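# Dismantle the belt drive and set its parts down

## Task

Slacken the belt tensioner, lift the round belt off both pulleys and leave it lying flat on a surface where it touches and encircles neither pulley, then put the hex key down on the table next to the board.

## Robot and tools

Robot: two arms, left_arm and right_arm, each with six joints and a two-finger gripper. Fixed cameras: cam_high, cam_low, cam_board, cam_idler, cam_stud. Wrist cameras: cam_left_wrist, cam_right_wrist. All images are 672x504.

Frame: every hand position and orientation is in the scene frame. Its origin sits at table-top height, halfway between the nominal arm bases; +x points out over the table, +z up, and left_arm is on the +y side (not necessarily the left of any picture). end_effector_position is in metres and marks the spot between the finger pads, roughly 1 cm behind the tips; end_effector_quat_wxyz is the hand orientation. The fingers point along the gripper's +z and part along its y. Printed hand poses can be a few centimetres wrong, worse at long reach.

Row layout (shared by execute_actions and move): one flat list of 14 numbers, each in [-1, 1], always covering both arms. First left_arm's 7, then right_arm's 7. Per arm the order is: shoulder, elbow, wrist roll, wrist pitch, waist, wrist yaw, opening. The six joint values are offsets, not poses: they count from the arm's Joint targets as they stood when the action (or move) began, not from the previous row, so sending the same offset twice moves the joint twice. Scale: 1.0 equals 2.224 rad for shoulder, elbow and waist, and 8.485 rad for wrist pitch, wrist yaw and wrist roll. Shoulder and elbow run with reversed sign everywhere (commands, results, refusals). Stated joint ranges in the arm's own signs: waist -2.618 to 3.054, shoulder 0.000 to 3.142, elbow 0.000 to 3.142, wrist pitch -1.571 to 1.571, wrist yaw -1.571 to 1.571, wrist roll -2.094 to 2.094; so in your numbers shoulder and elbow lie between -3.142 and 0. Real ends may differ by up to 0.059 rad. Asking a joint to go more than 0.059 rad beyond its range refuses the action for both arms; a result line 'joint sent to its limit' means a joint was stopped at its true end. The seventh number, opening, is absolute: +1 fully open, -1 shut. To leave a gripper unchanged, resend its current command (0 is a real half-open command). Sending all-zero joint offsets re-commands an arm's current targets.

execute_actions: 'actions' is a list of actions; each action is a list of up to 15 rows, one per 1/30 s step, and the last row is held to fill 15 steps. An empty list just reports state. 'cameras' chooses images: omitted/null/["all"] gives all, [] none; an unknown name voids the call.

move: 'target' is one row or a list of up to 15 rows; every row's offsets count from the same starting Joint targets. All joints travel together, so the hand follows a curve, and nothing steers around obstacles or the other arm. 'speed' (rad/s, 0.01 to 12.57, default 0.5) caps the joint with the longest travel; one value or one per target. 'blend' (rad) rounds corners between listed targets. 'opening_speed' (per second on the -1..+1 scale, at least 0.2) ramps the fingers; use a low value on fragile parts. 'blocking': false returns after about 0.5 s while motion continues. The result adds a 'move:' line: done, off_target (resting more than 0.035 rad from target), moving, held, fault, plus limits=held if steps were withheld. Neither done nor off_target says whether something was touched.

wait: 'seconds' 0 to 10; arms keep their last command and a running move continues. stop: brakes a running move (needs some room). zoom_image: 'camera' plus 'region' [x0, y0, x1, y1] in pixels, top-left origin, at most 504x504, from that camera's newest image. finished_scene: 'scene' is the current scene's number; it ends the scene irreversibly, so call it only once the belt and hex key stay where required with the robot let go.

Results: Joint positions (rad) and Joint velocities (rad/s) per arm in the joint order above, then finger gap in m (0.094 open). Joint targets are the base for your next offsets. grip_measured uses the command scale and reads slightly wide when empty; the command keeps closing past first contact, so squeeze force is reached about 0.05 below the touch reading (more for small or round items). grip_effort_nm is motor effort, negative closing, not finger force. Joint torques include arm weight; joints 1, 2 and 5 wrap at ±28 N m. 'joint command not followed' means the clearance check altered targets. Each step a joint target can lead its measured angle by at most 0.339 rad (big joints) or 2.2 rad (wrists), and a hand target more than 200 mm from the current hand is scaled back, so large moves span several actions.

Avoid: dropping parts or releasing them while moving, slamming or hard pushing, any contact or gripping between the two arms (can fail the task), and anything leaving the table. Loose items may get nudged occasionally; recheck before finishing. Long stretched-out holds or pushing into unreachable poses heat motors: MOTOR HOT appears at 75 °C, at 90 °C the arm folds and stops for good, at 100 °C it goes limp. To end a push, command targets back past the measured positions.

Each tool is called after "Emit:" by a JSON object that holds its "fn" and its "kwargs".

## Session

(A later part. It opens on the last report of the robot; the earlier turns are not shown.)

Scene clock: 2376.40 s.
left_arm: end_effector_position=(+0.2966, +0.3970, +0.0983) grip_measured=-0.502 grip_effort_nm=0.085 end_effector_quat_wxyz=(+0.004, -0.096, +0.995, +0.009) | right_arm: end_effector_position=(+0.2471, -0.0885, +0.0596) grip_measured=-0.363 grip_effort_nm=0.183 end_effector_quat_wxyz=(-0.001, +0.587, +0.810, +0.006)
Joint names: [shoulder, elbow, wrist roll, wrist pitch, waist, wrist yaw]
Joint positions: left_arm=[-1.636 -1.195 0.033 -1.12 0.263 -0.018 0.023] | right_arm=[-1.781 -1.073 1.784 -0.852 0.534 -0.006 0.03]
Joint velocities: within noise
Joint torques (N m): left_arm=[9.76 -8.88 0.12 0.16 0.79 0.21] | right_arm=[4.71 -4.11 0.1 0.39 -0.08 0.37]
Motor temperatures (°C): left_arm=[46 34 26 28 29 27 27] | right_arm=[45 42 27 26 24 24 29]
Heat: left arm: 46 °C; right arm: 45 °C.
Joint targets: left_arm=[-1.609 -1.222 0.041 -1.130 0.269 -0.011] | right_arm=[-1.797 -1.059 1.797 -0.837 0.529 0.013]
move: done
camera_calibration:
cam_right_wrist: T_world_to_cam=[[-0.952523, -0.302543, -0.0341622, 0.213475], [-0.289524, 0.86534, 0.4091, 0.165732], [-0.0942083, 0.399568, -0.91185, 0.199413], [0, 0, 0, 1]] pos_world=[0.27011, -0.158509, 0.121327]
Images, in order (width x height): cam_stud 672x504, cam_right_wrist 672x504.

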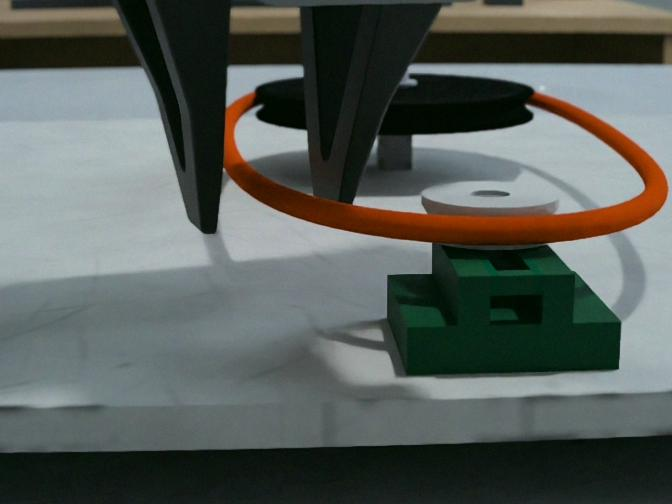

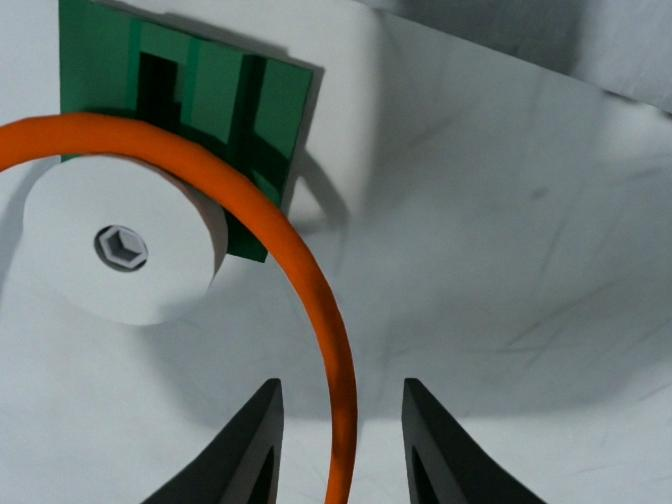

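Emit:
{"fn": "move", "kwargs": {"target": [0, 0, 0, 0, 0, 0, -0.5, 0, 0, 0, 0, 0, 0, -0.94], "opening_speed": 0.4, "cameras": ["cam_right_wrist", "cam_stud"]}}

Scene clock: 2391.17 s.
left_arm: end_effector_position=(+0.2966, +0.3970, +0.0983) grip_measured=-0.502 grip_effort_nm=0.090 end_effector_quat_wxyz=(+0.004, -0.096, +0.995, +0.009) | right_arm: end_effector_position=(+0.2472, -0.0884, +0.0596) grip_measured=-0.913 grip_effort_nm=-0.969 end_effector_quat_wxyz=(+0.000, +0.587, +0.809, +0.006)
Joint names: [shoulder, elbow, wrist roll, wrist pitch, waist, wrist yaw]
Joint positions: left_arm=[-1.636 -1.195 0.033 -1.12 0.263 -0.017 0.023] | right_arm=[-1.781 -1.073 1.784 -0.851 0.534 -0.006 0.004]
Joint velocities: within noise
Joint torques (N m): left_arm=[9.74 -8.88 0.12 0.17 0.77 0.21] | right_arm=[4.71 -4.11 0.1 0.4 -0.09 0.37]
Motor temperatures (°C): left_arm=[46 34 26 28 29 27 27] | right_arm=[44 41 27 26 24 24 29]
Heat: left arm: 46 °C; right arm: 44 °C.
Joint targets: left_arm=[-1.609 -1.222 0.041 -1.130 0.269 -0.011] | right_arm=[-1.797 -1.059 1.797 -0.837 0.529 0.013]
move: done
camera_calibration:
cam_right_wrist: T_world_to_cam=[[-0.952623, -0.302152, -0.0348462, 0.213773], [-0.289423, 0.865293, 0.40927, 0.165619], [-0.0935094, 0.399965, -0.911748, 0.199245], [0, 0, 0, 1]] pos_world=[0.270211, -0.158409, 0.121327]
Images, in order (width x height): cam_stud 672x504, cam_right_wrist 672x504.

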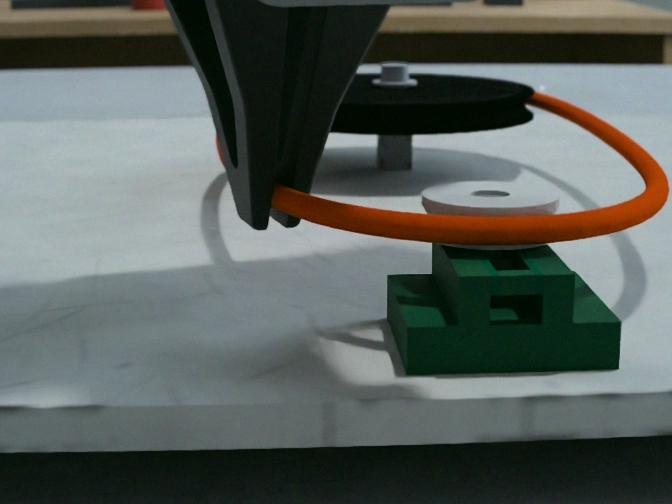

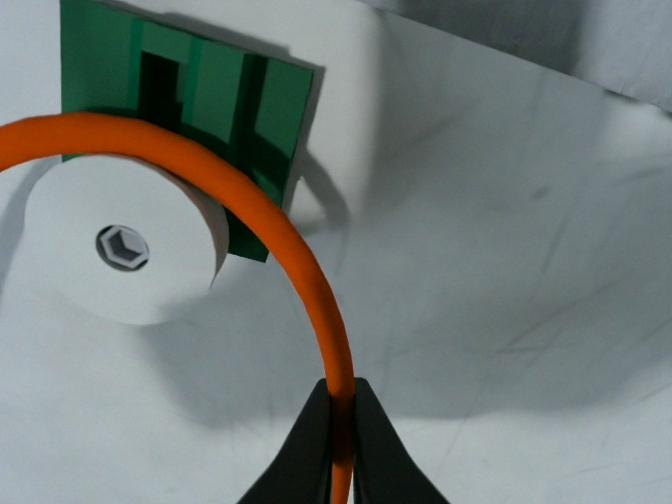

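Emit:
{"fn": "move", "kwargs": {"target": [0, 0, 0, 0, 0, 0, -0.5, 0.0420, -0.0691, 0, -0.0238, 0, 0, -0.95], "speed": 0.12, "cameras": ["cam_right_wrist", "cam_stud", "cam_board"]}}

Scene clock: 2430.30 s.
left_arm: end_effector_position=(+0.2966, +0.3970, +0.0983) grip_measured=-0.502 grip_effort_nm=0.090 end_effector_quat_wxyz=(+0.004, -0.096, +0.995, +0.009) | right_arm: end_effector_position=(+0.2481, -0.0887, +0.0994) grip_measured=-0.915 grip_effort_nm=-1.018 end_effector_quat_wxyz=(-0.001, +0.588, +0.809, +0.001)
Joint names: [shoulder, elbow, wrist roll, wrist pitch, waist, wrist yaw]
Joint positions: left_arm=[-1.636 -1.195 0.033 -1.12 0.263 -0.017 0.023] | right_arm=[-1.733 -1.186 1.784 -1.022 0.534 -0.003 0.004]
Joint velocities: within noise
Joint torques (N m): left_arm=[9.76 -8.88 0.12 0.16 0.77 0.2] | right_arm=[8.06 -8.47 0.1 0.08 -0.03 0.35]
Motor temperatures (°C): left_arm=[46 35 26 28 29 27 27] | right_arm=[42 40 27 26 24 24 30]
Heat: left arm: 46 °C; right arm: 42 °C.
Joint targets: left_arm=[-1.609 -1.222 0.041 -1.130 0.269 -0.011] | right_arm=[-1.704 -1.213 1.797 -1.039 0.529 0.013]
move: done
camera_calibration:
cam_right_wrist: T_world_to_cam=[[-0.953068, -0.301625, -0.0261498, 0.215231], [-0.285946, 0.868405, 0.405102, 0.149725], [-0.0994804, 0.393567, -0.913897, 0.23684], [0, 0, 0, 1]] pos_world=[0.271504, -0.158315, 0.161421]
Images, in order (width x height): cam_board 672x504, cam_stud 672x504, cam_right_wrist 672x504.

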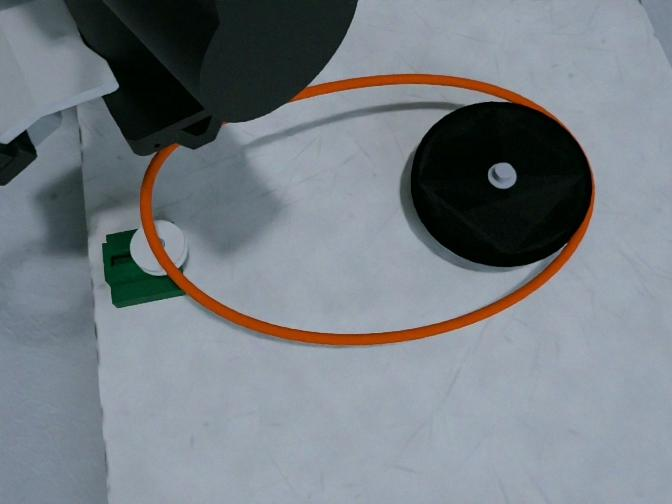

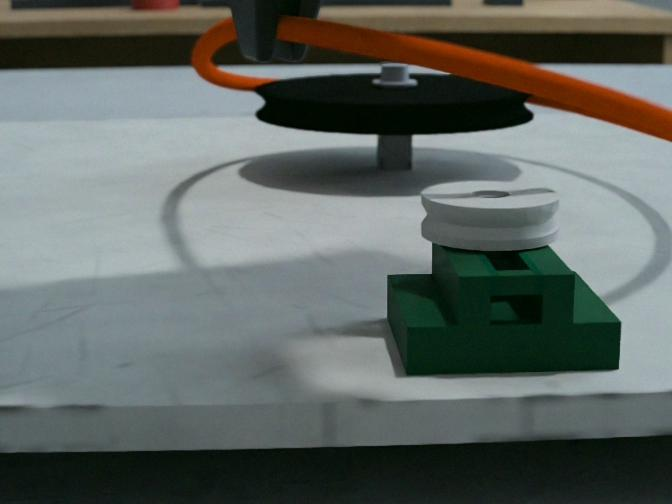

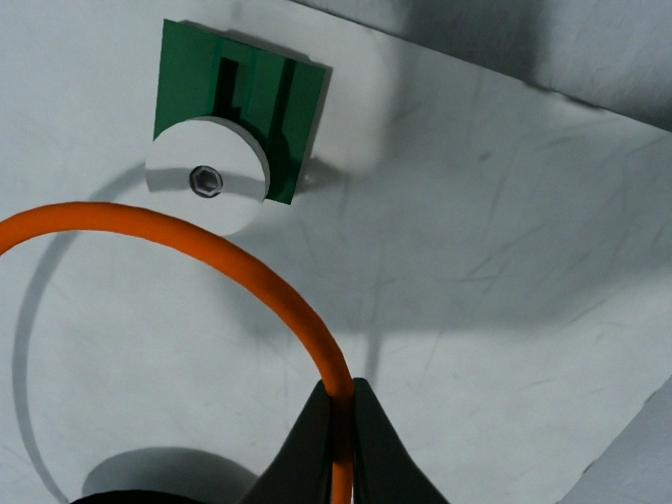

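Emit:
{"fn": "move", "kwargs": {"target": [0, 0, 0, 0, 0, 0, -0.5, 0.0108, -0.1057, 0, -0.0305, 0.0337, 0, -0.95], "speed": 0.15, "cameras": ["cam_right_wrist", "cam_stud", "cam_board", "cam_high"]}}

Scene clock: 2445.00 s.
left_arm: end_effector_position=(+0.2966, +0.3970, +0.0983) grip_measured=-0.502 grip_effort_nm=0.085 end_effector_quat_wxyz=(+0.004, -0.096, +0.995, +0.009) | right_arm: end_effector_position=(+0.2414, -0.0685, +0.1629) grip_measured=-0.915 grip_effort_nm=-1.018 end_effector_quat_wxyz=(-0.002, +0.560, +0.829, +0.000)
Joint names: [shoulder, elbow, wrist roll, wrist pitch, waist, wrist yaw]
Joint positions: left_arm=[-1.636 -1.195 0.033 -1.12 0.263 -0.017 0.023] | right_arm=[-1.712 -1.418 1.784 -1.278 0.601 -0.003 0.004]
Joint velocities: within noise
Joint torques (N m): left_arm=[9.74 -8.87 0.12 0.16 0.77 0.2] | right_arm=[8.31 -8.96 0.1 0.02 0.64 0.34]
Motor temperatures (°C): left_arm=[46 35 26 28 29 27 27] | right_arm=[44 41 27 26 24 24 31]
Heat: left arm: 46 °C; right arm: 44 °C.
Joint targets: left_arm=[-1.609 -1.222 0.041 -1.130 0.269 -0.011] | right_arm=[-1.680 -1.448 1.797 -1.298 0.604 0.013]
move: done
camera_calibration:
cam_right_wrist: T_world_to_cam=[[-0.930607, -0.36531, -0.0227878, 0.206245], [-0.342748, 0.847903, 0.404456, 0.116927], [-0.12843, 0.384201, -0.914273, 0.292703], [0, 0, 0, 1]] pos_world=[0.269601, -0.136256, 0.225019]
Images, in order (width x height): cam_high 672x504, cam_board 672x504, cam_stud 672x504, cam_right_wrist 672x504.

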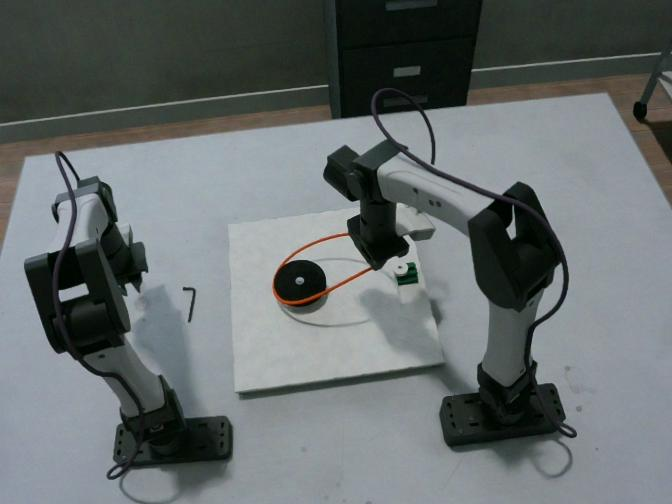

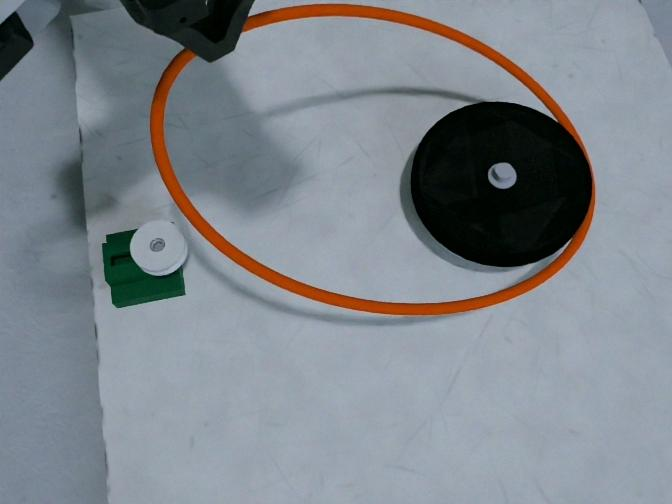

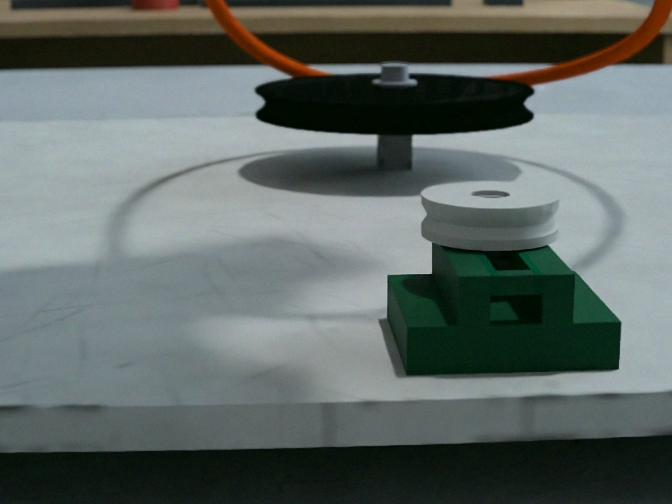

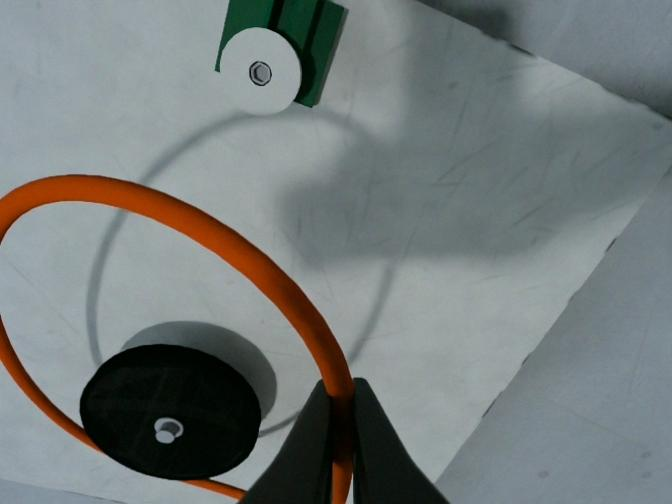

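Emit:
{"fn": "move", "kwargs": {"target": [0, 0, 0, 0, 0, 0, -0.5, -0.0683, -0.1259, 0.0130, -0.0193, 0.0535, 0, -0.95], "speed": 0.12, "cameras": ["cam_right_wrist", "cam_stud", "cam_board", "cam_high"]}}

Scene clock: 2454.27 s.
left_arm: end_effector_position=(+0.2966, +0.3970, +0.0983) grip_measured=-0.502 grip_effort_nm=0.090 end_effector_quat_wxyz=(+0.004, -0.096, +0.995, +0.009) | right_arm: end_effector_position=(+0.2395, -0.0227, +0.2027) grip_measured=-0.915 grip_effort_nm=-1.009 end_effector_quat_wxyz=(-0.001, +0.557, +0.831, +0.003)
Joint names: [shoulder, elbow, wrist roll, wrist pitch, waist, wrist yaw]
Joint positions: left_arm=[-1.636 -1.195 0.033 -1.12 0.263 -0.017 0.023] | right_arm=[-1.813 -1.697 1.893 -1.449 0.718 -0.003 0.004]
Joint velocities: within noise
Joint torques (N m): left_arm=[9.76 -8.88 0.12 0.17 0.77 0.2] | right_arm=[5.2 -9.02 0.12 0.07 0.81 0.32]
Motor temperatures (°C): left_arm=[46 35 26 28 29 27 27] | right_arm=[45 42 27 26 24 24 31]
Heat: left arm: 46 °C; right arm: 45 °C.
Joint targets: left_arm=[-1.609 -1.222 0.041 -1.130 0.269 -0.011] | right_arm=[-1.832 -1.728 1.907 -1.462 0.723 0.013]
move: done
camera_calibration:
cam_right_wrist: T_world_to_cam=[[-0.927521, -0.372574, -0.0298883, 0.2227], [-0.351872, 0.843412, 0.406007, 0.0631118], [-0.12606, 0.387097, -0.913381, 0.310486], [0, 0, 0, 1]] pos_world=[0.267906, -0.0904451, 0.264624]
Images, in order (width x height): cam_high 672x504, cam_board 672x504, cam_stud 672x504, cam_right_wrist 672x504.

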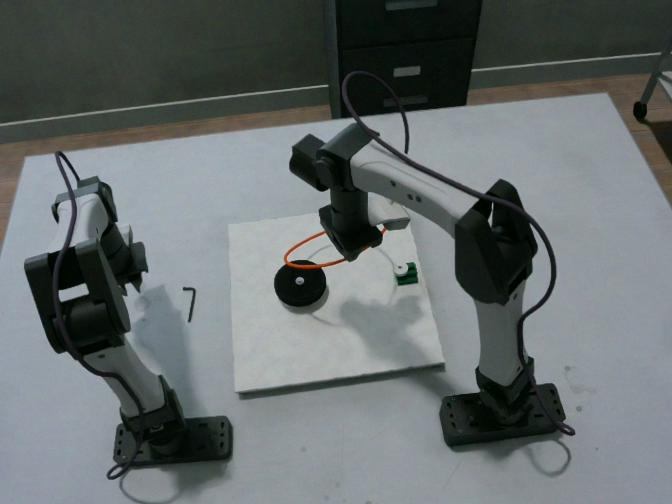

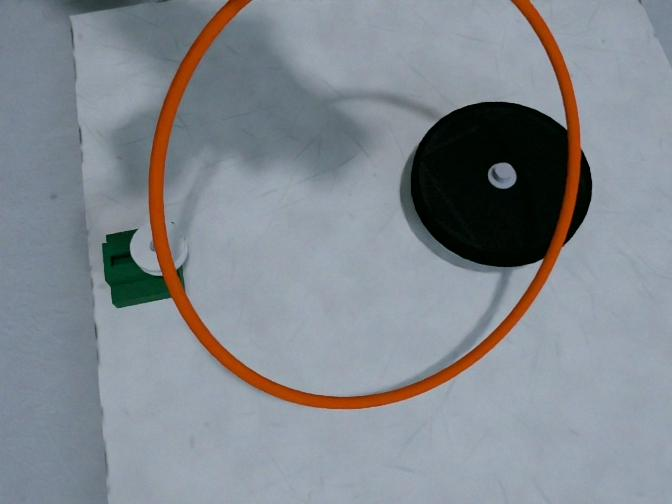

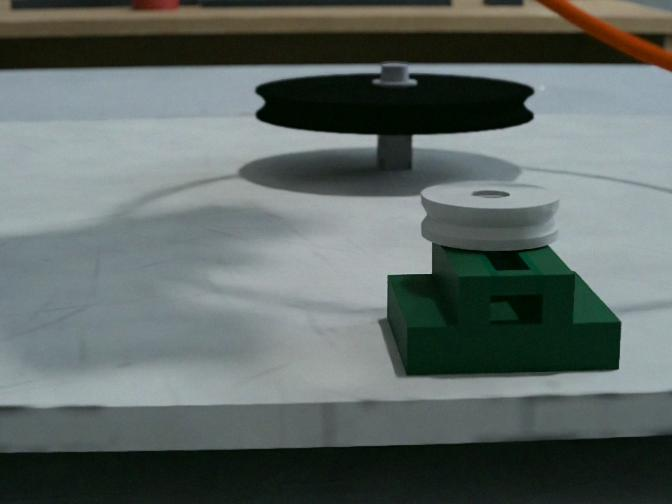

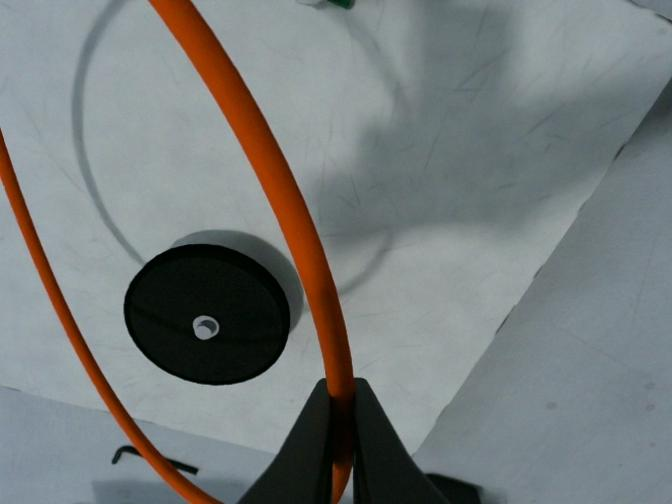

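Emit:
{"fn": "move", "kwargs": {"target": [0, 0, 0, 0, 0, 0, -0.5, 0.0594, 0.0486, 0, 0.0285, -0.0036, -0.0015, -0.95], "speed": 0.2, "cameras": ["cam_stud", "cam_high", "cam_low", "cam_board"]}}

Scene clock: 2474.40 s.
left_arm: end_effector_position=(+0.2966, +0.3970, +0.0983) grip_measured=-0.502 grip_effort_nm=0.090 end_effector_quat_wxyz=(+0.004, -0.096, +0.995, +0.009) | right_arm: end_effector_position=(+0.2656, -0.0001, +0.2183) grip_measured=-0.915 grip_effort_nm=-1.018 end_effector_quat_wxyz=(+0.030, +0.553, +0.825, +0.114)
Joint names: [shoulder, elbow, wrist roll, wrist pitch, waist, wrist yaw]
Joint positions: left_arm=[-1.636 -1.195 0.033 -1.12 0.263 -0.017 0.023] | right_arm=[-1.733 -1.635 1.894 -1.237 0.718 -0.003 0.004]
Joint velocities: within noise
Joint torques (N m): left_arm=[9.74 -8.88 0.12 0.16 0.77 0.2] | right_arm=[8.84 -4.97 0.09 0.9 0.13 0.21]
Motor temperatures (°C): left_arm=[46 36 26 28 29 27 26] | right_arm=[44 44 27 26 24 24 31]
Heat: left arm: 46 °C; right arm: 44 °C.
Joint targets: left_arm=[-1.609 -1.222 0.041 -1.130 0.269 -0.011] | right_arm=[-1.700 -1.620 1.907 -1.220 0.715 0.000]
move: done
Images, in order (width x height): cam_high 672x504, cam_low 672x504, cam_board 672x504, cam_stud 672x504.

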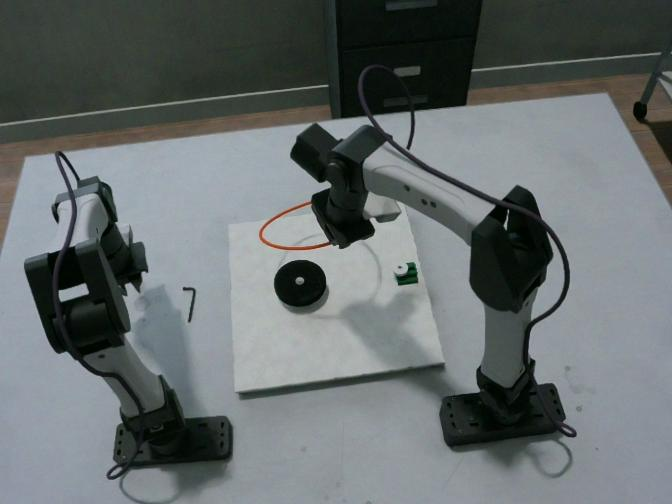

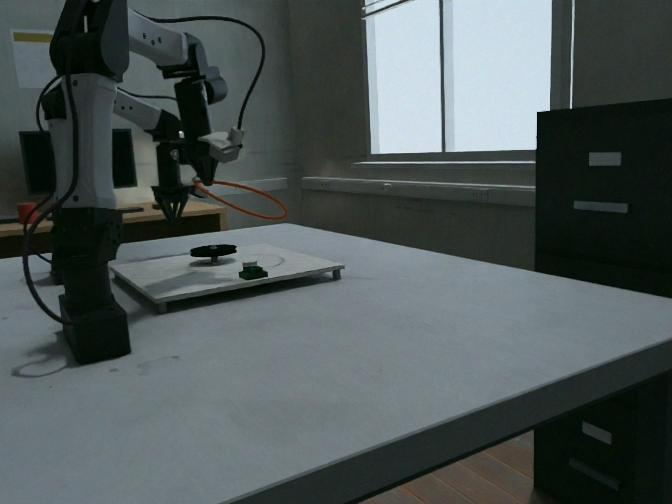

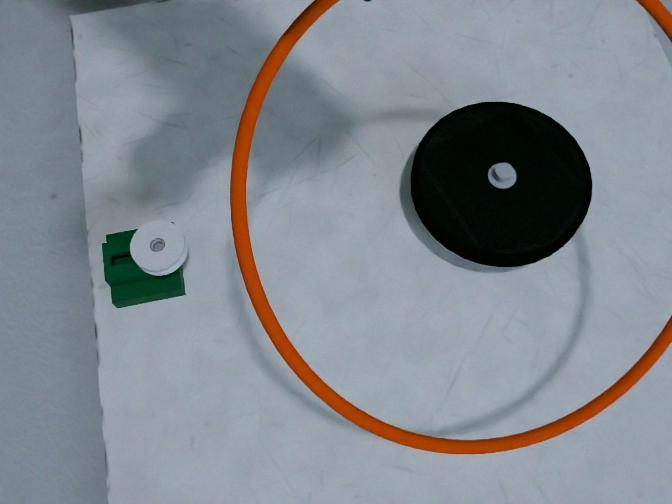

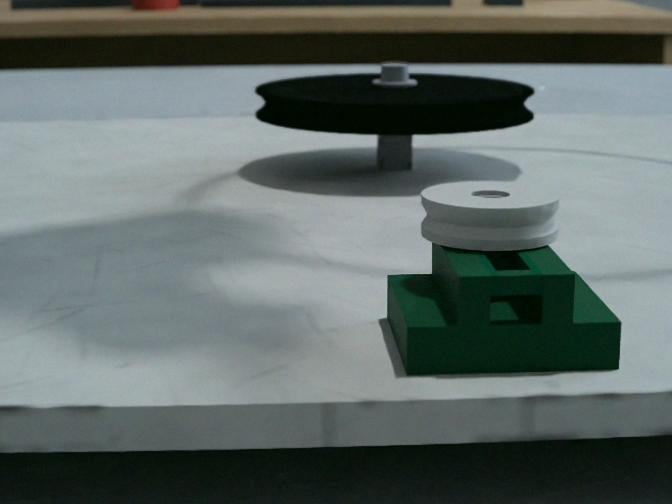

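Emit:
{"fn": "move", "kwargs": {"target": [0, 0, 0, 0, 0, 0, -0.5, 0, 0, -0.0396, 0, -0.4753, 0, -0.95], "speed": 0.4, "cameras": ["cam_high", "cam_low", "cam_right_wrist"]}}

Scene clock: 2484.63 s.
left_arm: end_effector_position=(+0.2966, +0.3970, +0.0983) grip_measured=-0.502 grip_effort_nm=0.090 end_effector_quat_wxyz=(+0.004, -0.096, +0.995, +0.009) | right_arm: end_effector_position=(+0.3339, -0.3687, +0.2183) grip_measured=-0.915 grip_effort_nm=-1.009 end_effector_quat_wxyz=(+0.096, +0.817, +0.564, +0.070)
Joint names: [shoulder, elbow, wrist roll, wrist pitch, waist, wrist yaw]
Joint positions: left_arm=[-1.636 -1.195 0.033 -1.12 0.263 -0.017 0.023] | right_arm=[-1.733 -1.635 1.584 -1.236 -0.345 -0.003 0.004]
Joint velocities: within noise
Joint torques (N m): left_arm=[9.74 -8.87 0.12 0.16 0.79 0.2] | right_arm=[8.83 -5.01 -0.22 0.89 0.62 0.22]
Motor temperatures (°C): left_arm=[46 36 26 28 29 27 26] | right_arm=[44 43 27 27 24 24 31]
Heat: left arm: 46 °C; right arm: 44 °C.
Joint targets: left_arm=[-1.609 -1.222 0.041 -1.130 0.269 -0.011] | right_arm=[-1.700 -1.620 1.571 -1.220 -0.342 0.001]
move: done
camera_calibration:
cam_right_wrist: T_world_to_cam=[[-0.899439, 0.351891, -0.259196, 0.489529], [0.233586, 0.888305, 0.395414, 0.205236], [0.369388, 0.295106, -0.881172, 0.26421], [0, 0, 0, 1]] pos_world=[0.294765, -0.432543, 0.278545]
Images, in order (width x height): cam_high 672x504, cam_low 672x504, cam_right_wrist 672x504.

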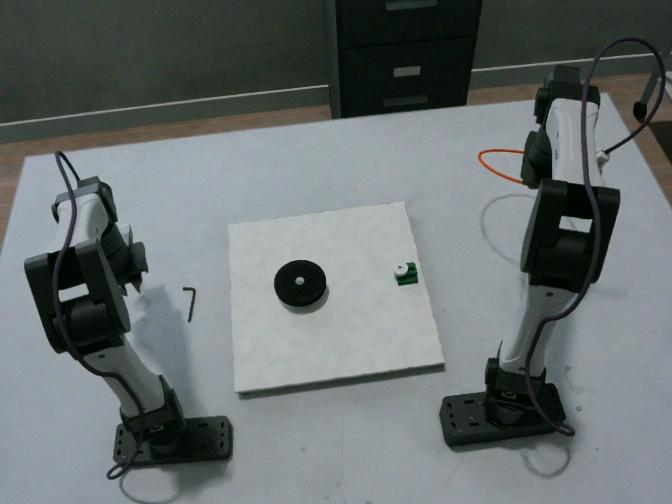

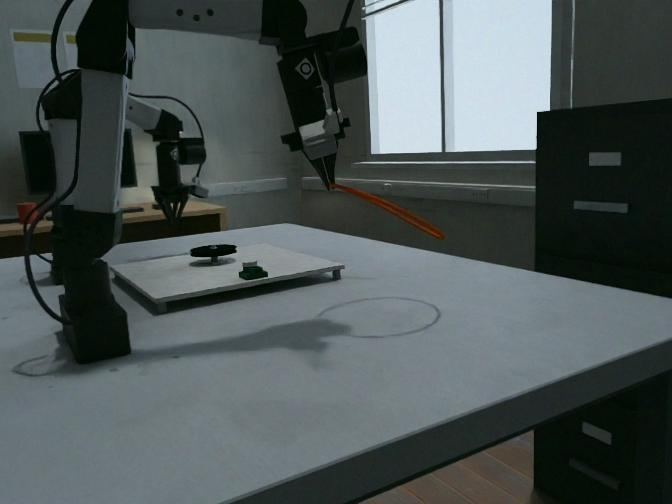

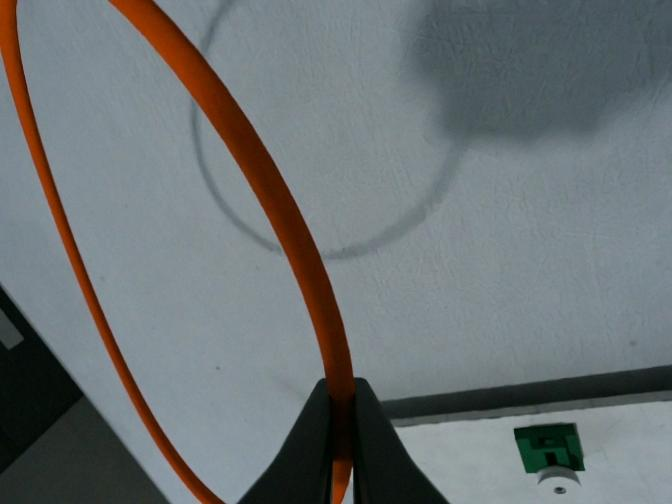

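Emit:
{"fn": "move", "kwargs": {"target": [0, 0, 0, 0, 0, 0, -0.5, 0.1731, 0.4613, 0, 0.1168, 0, 0, -0.95], "speed": 0.35, "cameras": ["cam_high", "cam_low", "cam_right_wrist"]}}

Scene clock: 2519.53 s.
left_arm: end_effector_position=(+0.2966, +0.3970, +0.0983) grip_measured=-0.502 grip_effort_nm=0.090 end_effector_quat_wxyz=(+0.004, -0.096, +0.995, +0.009) | right_arm: end_effector_position=(+0.2851, -0.3509, +0.0944) grip_measured=-0.915 grip_effort_nm=-1.009 end_effector_quat_wxyz=(+0.236, +0.787, +0.544, +0.169)
Joint names: [shoulder, elbow, wrist roll, wrist pitch, waist, wrist yaw]
Joint positions: left_arm=[-1.636 -1.195 0.033 -1.12 0.263 -0.017 0.023] | right_arm=[-1.339 -0.607 1.583 -0.251 -0.345 -0.003 0.004]
Joint velocities: within noise
Joint torques (N m): left_arm=[9.76 -8.87 0.12 0.16 0.77 0.2] | right_arm=[5.24 -5.15 -0.23 1.57 0.62 0.22]
Motor temperatures (°C): left_arm=[47 36 26 27 29 27 26] | right_arm=[46 41 28 27 24 24 31]
Heat: left arm: 47 °C; right arm: 46 °C.
Joint targets: left_arm=[-1.609 -1.222 0.041 -1.130 0.269 -0.011] | right_arm=[-1.314 -0.594 1.571 -0.229 -0.342 0.001]
move: done
camera_calibration:
cam_right_wrist: T_world_to_cam=[[-0.760856, 0.299518, -0.575663, 0.379324], [0.109557, 0.933663, 0.340985, 0.306242], [0.639606, 0.196372, -0.743197, 0.0430602], [0, 0, 0, 1]] pos_world=[0.227518, -0.407997, 0.145941]
Images, in order (width x height): cam_high 672x504, cam_low 672x504, cam_right_wrist 672x504.

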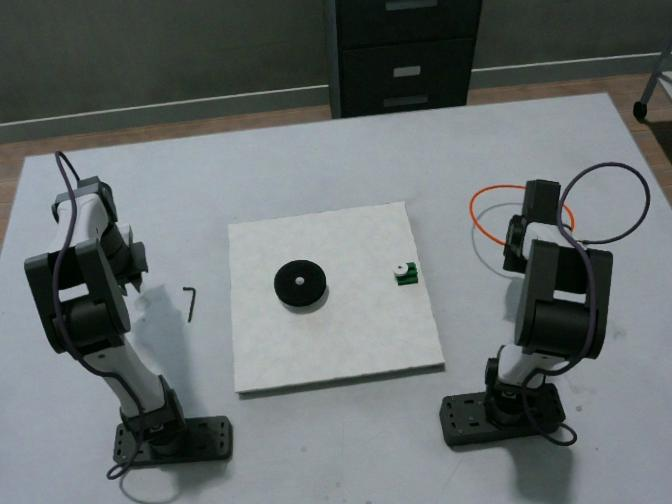

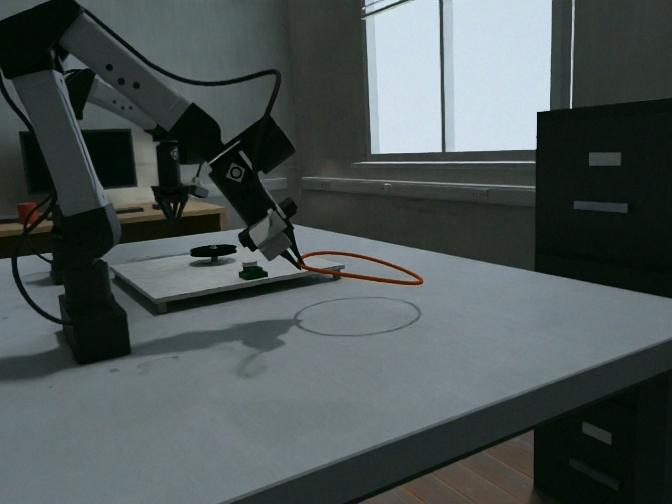

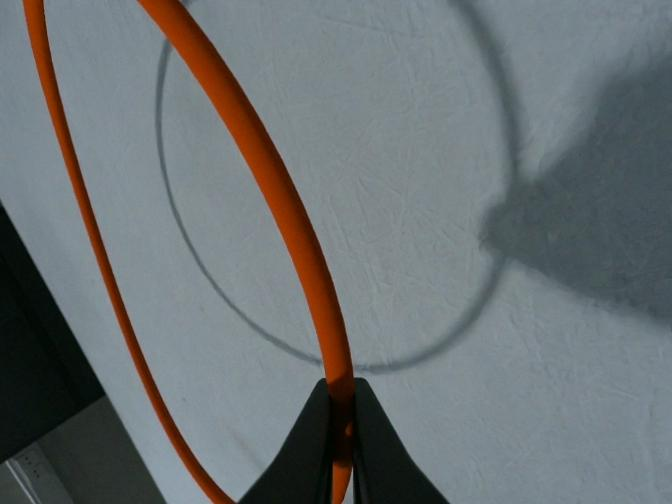

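Emit:
{"fn": "move", "kwargs": {"target": [0, 0, 0, 0, 0, 0, -0.5, -0.0715, 0.0549, 0, 0.0330, 0, 0, -0.95], "speed": 0.2, "cameras": ["cam_high", "cam_low", "cam_right_wrist"]}}

Emit:
{"fn": "zoom_image", "kwargs": {"camera": "cam_low", "region": [220, 180, 480, 375]}}

Scene clock: 2544.90 s.
left_arm: end_effector_position=(+0.2966, +0.3970, +0.0983) grip_measured=-0.502 grip_effort_nm=0.085 end_effector_quat_wxyz=(+0.004, -0.096, +0.995, +0.009) | right_arm: end_effector_position=(+0.2881, -0.3520, +0.0541) grip_measured=-0.915 grip_effort_nm=-1.013 end_effector_quat_wxyz=(+0.249, +0.783, +0.541, +0.178)
Joint names: [shoulder, elbow, wrist roll, wrist pitch, waist, wrist yaw]
Joint positions: left_arm=[-1.636 -1.195 0.033 -1.12 0.263 -0.017 0.023] | right_arm=[-1.462 -0.485 1.583 0.029 -0.345 -0.003 0.004]
Joint velocities: within noise
Joint torques (N m): left_arm=[9.74 -8.88 0.12 0.17 0.77 0.21] | right_arm=[2.86 -4.37 -0.22 1.65 0.65 0.22]
Motor temperatures (°C): left_arm=[47 36 26 27 29 27 26] | right_arm=[43 40 28 29 24 24 31]
Heat: left arm: 47 °C; right arm: 43 °C.
Joint targets: left_arm=[-1.609 -1.222 0.041 -1.130 0.269 -0.011] | right_arm=[-1.474 -0.472 1.571 0.051 -0.342 0.001]
move: done
camera_calibration:
cam_right_wrist: T_world_to_cam=[[-0.742257, 0.292795, -0.602765, 0.352432], [0.0989432, 0.937521, 0.333564, 0.325486], [0.662771, 0.187951, -0.724852, 0.000852101], [0, 0, 0, 1]] pos_world=[0.228826, -0.4085, 0.104481]
Images, in order (width x height): cam_high 672x504, cam_low 672x504, cam_right_wrist 672x504.

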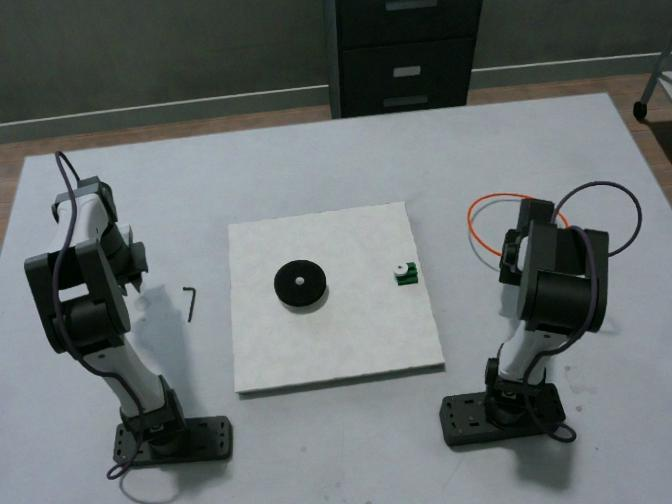

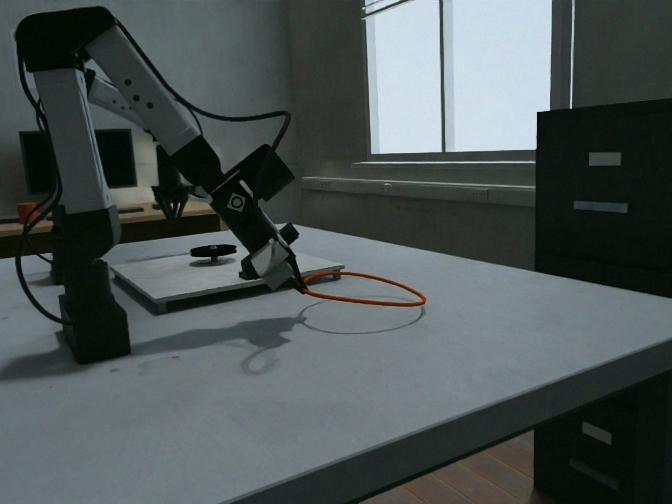

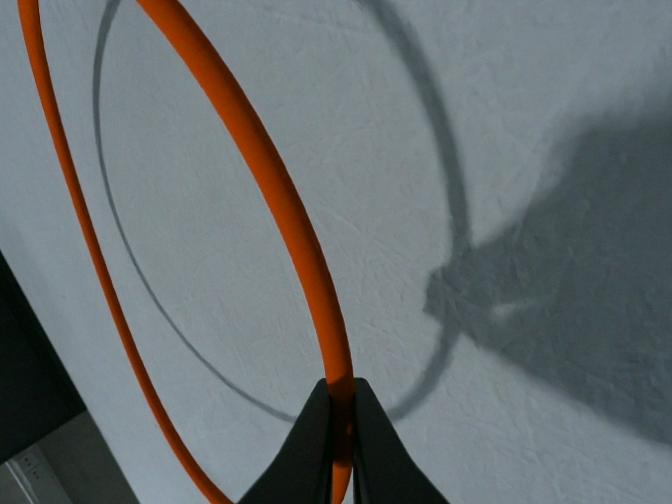

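Scaled by 1.938.

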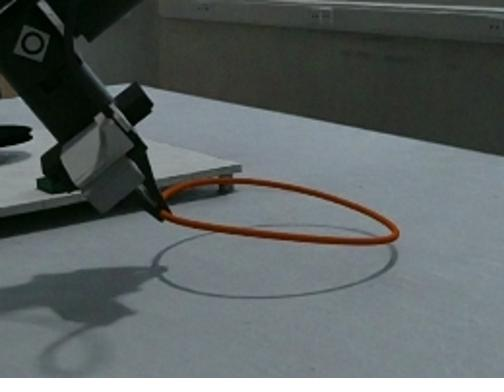

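Emit:
{"fn": "move", "kwargs": {"target": [0, 0, 0, 0, 0, 0, -0.5, -0.0499, 0.0630, 0, 0.0410, 0, 0, -0.95], "speed": 0.15, "cameras": ["cam_low"]}}

Emit:
{"fn": "zoom_image", "kwargs": {"camera": "cam_low", "region": [220, 180, 480, 375]}}

Scene clock: 2579.97 s.
left_arm: end_effector_position=(+0.2966, +0.3970, +0.0983) grip_measured=-0.502 grip_effort_nm=0.090 end_effector_quat_wxyz=(+0.004, -0.096, +0.995, +0.009) | right_arm: end_effector_position=(+0.2877, -0.3518, +0.0292) grip_measured=-0.915 grip_effort_nm=-1.009 end_effector_quat_wxyz=(+0.286, +0.770, +0.532, +0.204)
Joint names: [shoulder, elbow, wrist roll, wrist pitch, waist, wrist yaw]
Joint positions: left_arm=[-1.636 -1.195 0.033 -1.12 0.263 -0.017 0.023] | right_arm=[-1.572 -0.344 1.583 0.375 -0.345 -0.003 0.004]
Joint velocities: within noise
Joint torques (N m): left_arm=[9.76 -8.87 0.12 0.16 0.76 0.2] | right_arm=[2.81 -3.41 -0.23 1.79 0.64 0.21]
Motor temperatures (°C): left_arm=[47 37 26 27 29 27 26] | right_arm=[39 39 28 31 24 24 32]
Heat: left arm: 47 °C; right arm: 39 °C.
Joint targets: left_arm=[-1.609 -1.222 0.041 -1.130 0.269 -0.011] | right_arm=[-1.585 -0.332 1.571 0.399 -0.342 0.001]
move: done
Images, in order (width x height): cam_low 672x504.

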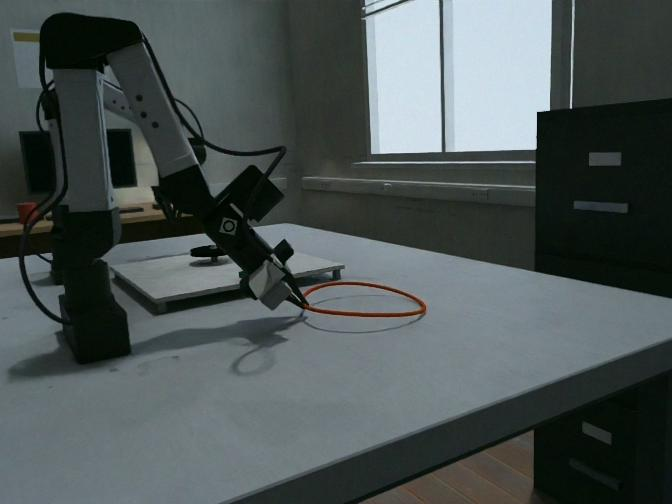

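Scaled by 1.938.

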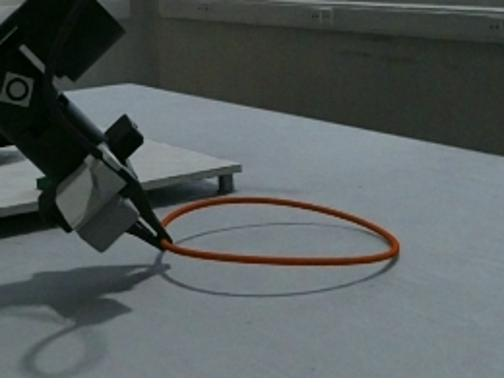

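Emit:
{"fn": "move", "kwargs": {"target": [0, 0, 0, 0, 0, 0, -0.5, -0.0315, 0.0066, 0, 0.0100, 0, 0, -0.95], "speed": 0.08, "cameras": ["cam_low", "cam_right_wrist"]}}

Emit:
{"fn": "zoom_image", "kwargs": {"camera": "cam_low", "region": [220, 180, 480, 375]}}

Scene clock: 2590.10 s.
left_arm: end_effector_position=(+0.2966, +0.3970, +0.0983) grip_measured=-0.502 grip_effort_nm=0.085 end_effector_quat_wxyz=(+0.004, -0.096, +0.995, +0.009) | right_arm: end_effector_position=(+0.2879, -0.3519, +0.0177) grip_measured=-0.915 grip_effort_nm=-1.018 end_effector_quat_wxyz=(+0.286, +0.770, +0.532, +0.204)
Joint names: [shoulder, elbow, wrist roll, wrist pitch, waist, wrist yaw]
Joint positions: left_arm=[-1.636 -1.195 0.033 -1.12 0.263 -0.017 0.023] | right_arm=[-1.642 -0.329 1.583 0.461 -0.345 -0.003 0.004]
Joint velocities: within noise
Joint torques (N m): left_arm=[9.74 -8.87 0.12 0.16 0.77 0.2] | right_arm=[2.95 -3.03 -0.23 1.8 0.61 0.21]
Motor temperatures (°C): left_arm=[47 37 26 27 29 27 26] | right_arm=[39 39 28 32 24 24 32]
Heat: left arm: 47 °C; right arm: 39 °C.
Joint targets: left_arm=[-1.609 -1.222 0.041 -1.130 0.269 -0.011] | right_arm=[-1.655 -0.317 1.571 0.484 -0.342 0.001]
move: done
camera_calibration:
cam_right_wrist: T_world_to_cam=[[-0.684208, 0.271564, -0.676841, 0.307488], [0.0697805, 0.948205, 0.309901, 0.35013], [0.725941, 0.164807, -0.667719, -0.0527413], [0, 0, 0, 1]] pos_world=[0.22424, -0.406806, 0.0643981]
Images, in order (width x height): cam_low 672x504, cam_right_wrist 672x504.

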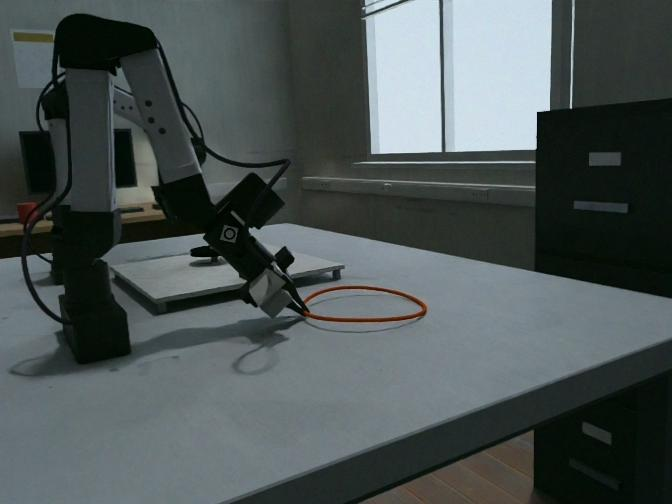

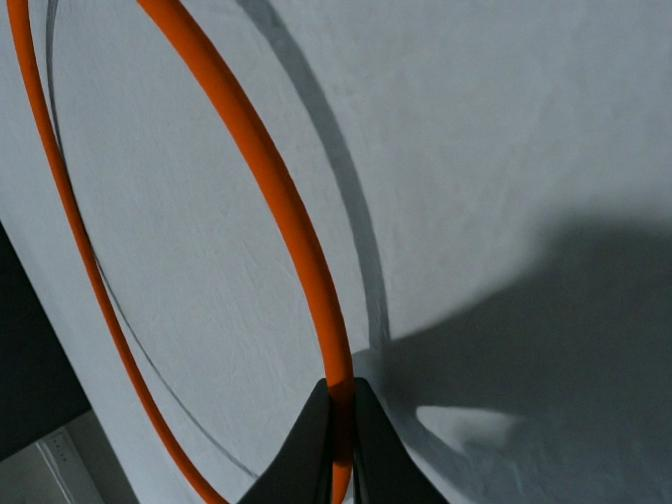

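Scaled by 1.938.

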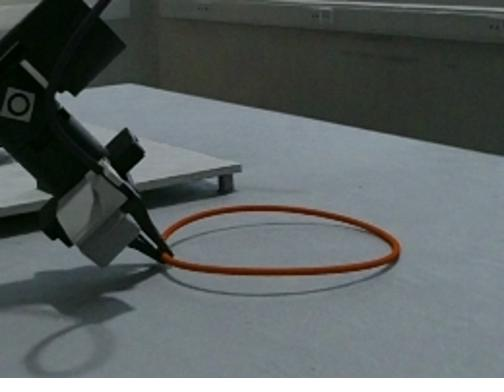

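Emit:
{"fn": "move", "kwargs": {"target": [0, 0, 0, 0, 0, 0, -0.5, -0.0063, 0.0013, 0, 0.0020, 0, 0, -0.95], "speed": 0.05, "cameras": ["cam_low", "cam_right_wrist"]}}

Emit:
{"fn": "zoom_image", "kwargs": {"camera": "cam_low", "region": [260, 240, 460, 360]}}

Scene clock: 2599.33 s.
left_arm: end_effector_position=(+0.2966, +0.3970, +0.0983) grip_measured=-0.502 grip_effort_nm=0.090 end_effector_quat_wxyz=(+0.004, -0.096, +0.995, +0.009) | right_arm: end_effector_position=(+0.2888, -0.3522, +0.0162) grip_measured=-0.915 grip_effort_nm=-1.018 end_effector_quat_wxyz=(+0.287, +0.770, +0.532, +0.205)
Joint names: [shoulder, elbow, wrist roll, wrist pitch, waist, wrist yaw]
Joint positions: left_arm=[-1.636 -1.195 0.033 -1.12 0.263 -0.017 0.023] | right_arm=[-1.655 -0.328 1.583 0.477 -0.345 -0.003 0.004]
Joint velocities: within noise
Joint torques (N m): left_arm=[9.74 -8.87 0.12 0.17 0.77 0.2] | right_arm=[2.99 -2.67 -0.24 1.81 0.64 0.22]
Motor temperatures (°C): left_arm=[47 37 26 27 29 27 26] | right_arm=[39 39 28 32 24 24 32]
Heat: left arm: 47 °C; right arm: 39 °C.
Joint targets: left_arm=[-1.609 -1.222 0.041 -1.130 0.269 -0.011] | right_arm=[-1.669 -0.314 1.571 0.501 -0.342 0.001]
move: done
camera_calibration:
cam_right_wrist: T_world_to_cam=[[-0.682511, 0.270971, -0.678788, 0.306467], [0.0690257, 0.94848, 0.309227, 0.351209], [0.727608, 0.164197, -0.666052, -0.0551334], [0, 0, 0, 1]] pos_world=[0.225041, -0.407106, 0.0627013]
Images, in order (width x height): cam_low 672x504, cam_right_wrist 672x504.

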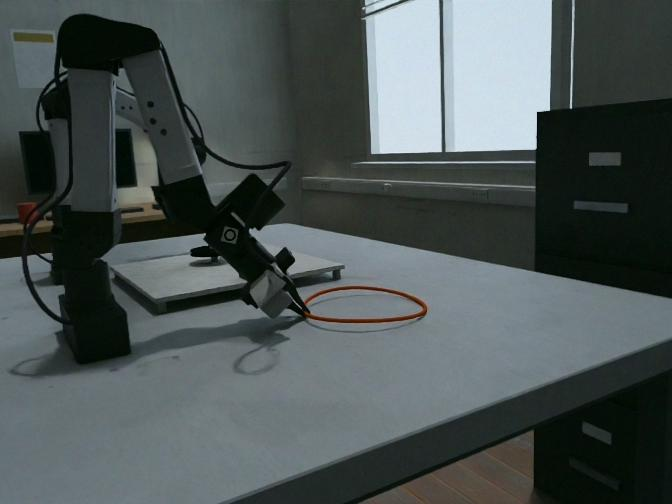

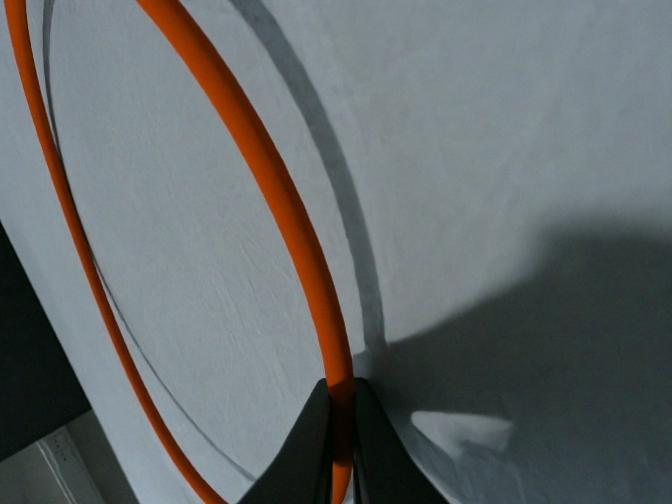

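Scaled by 2.520.

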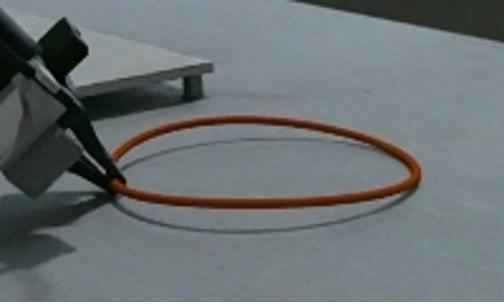

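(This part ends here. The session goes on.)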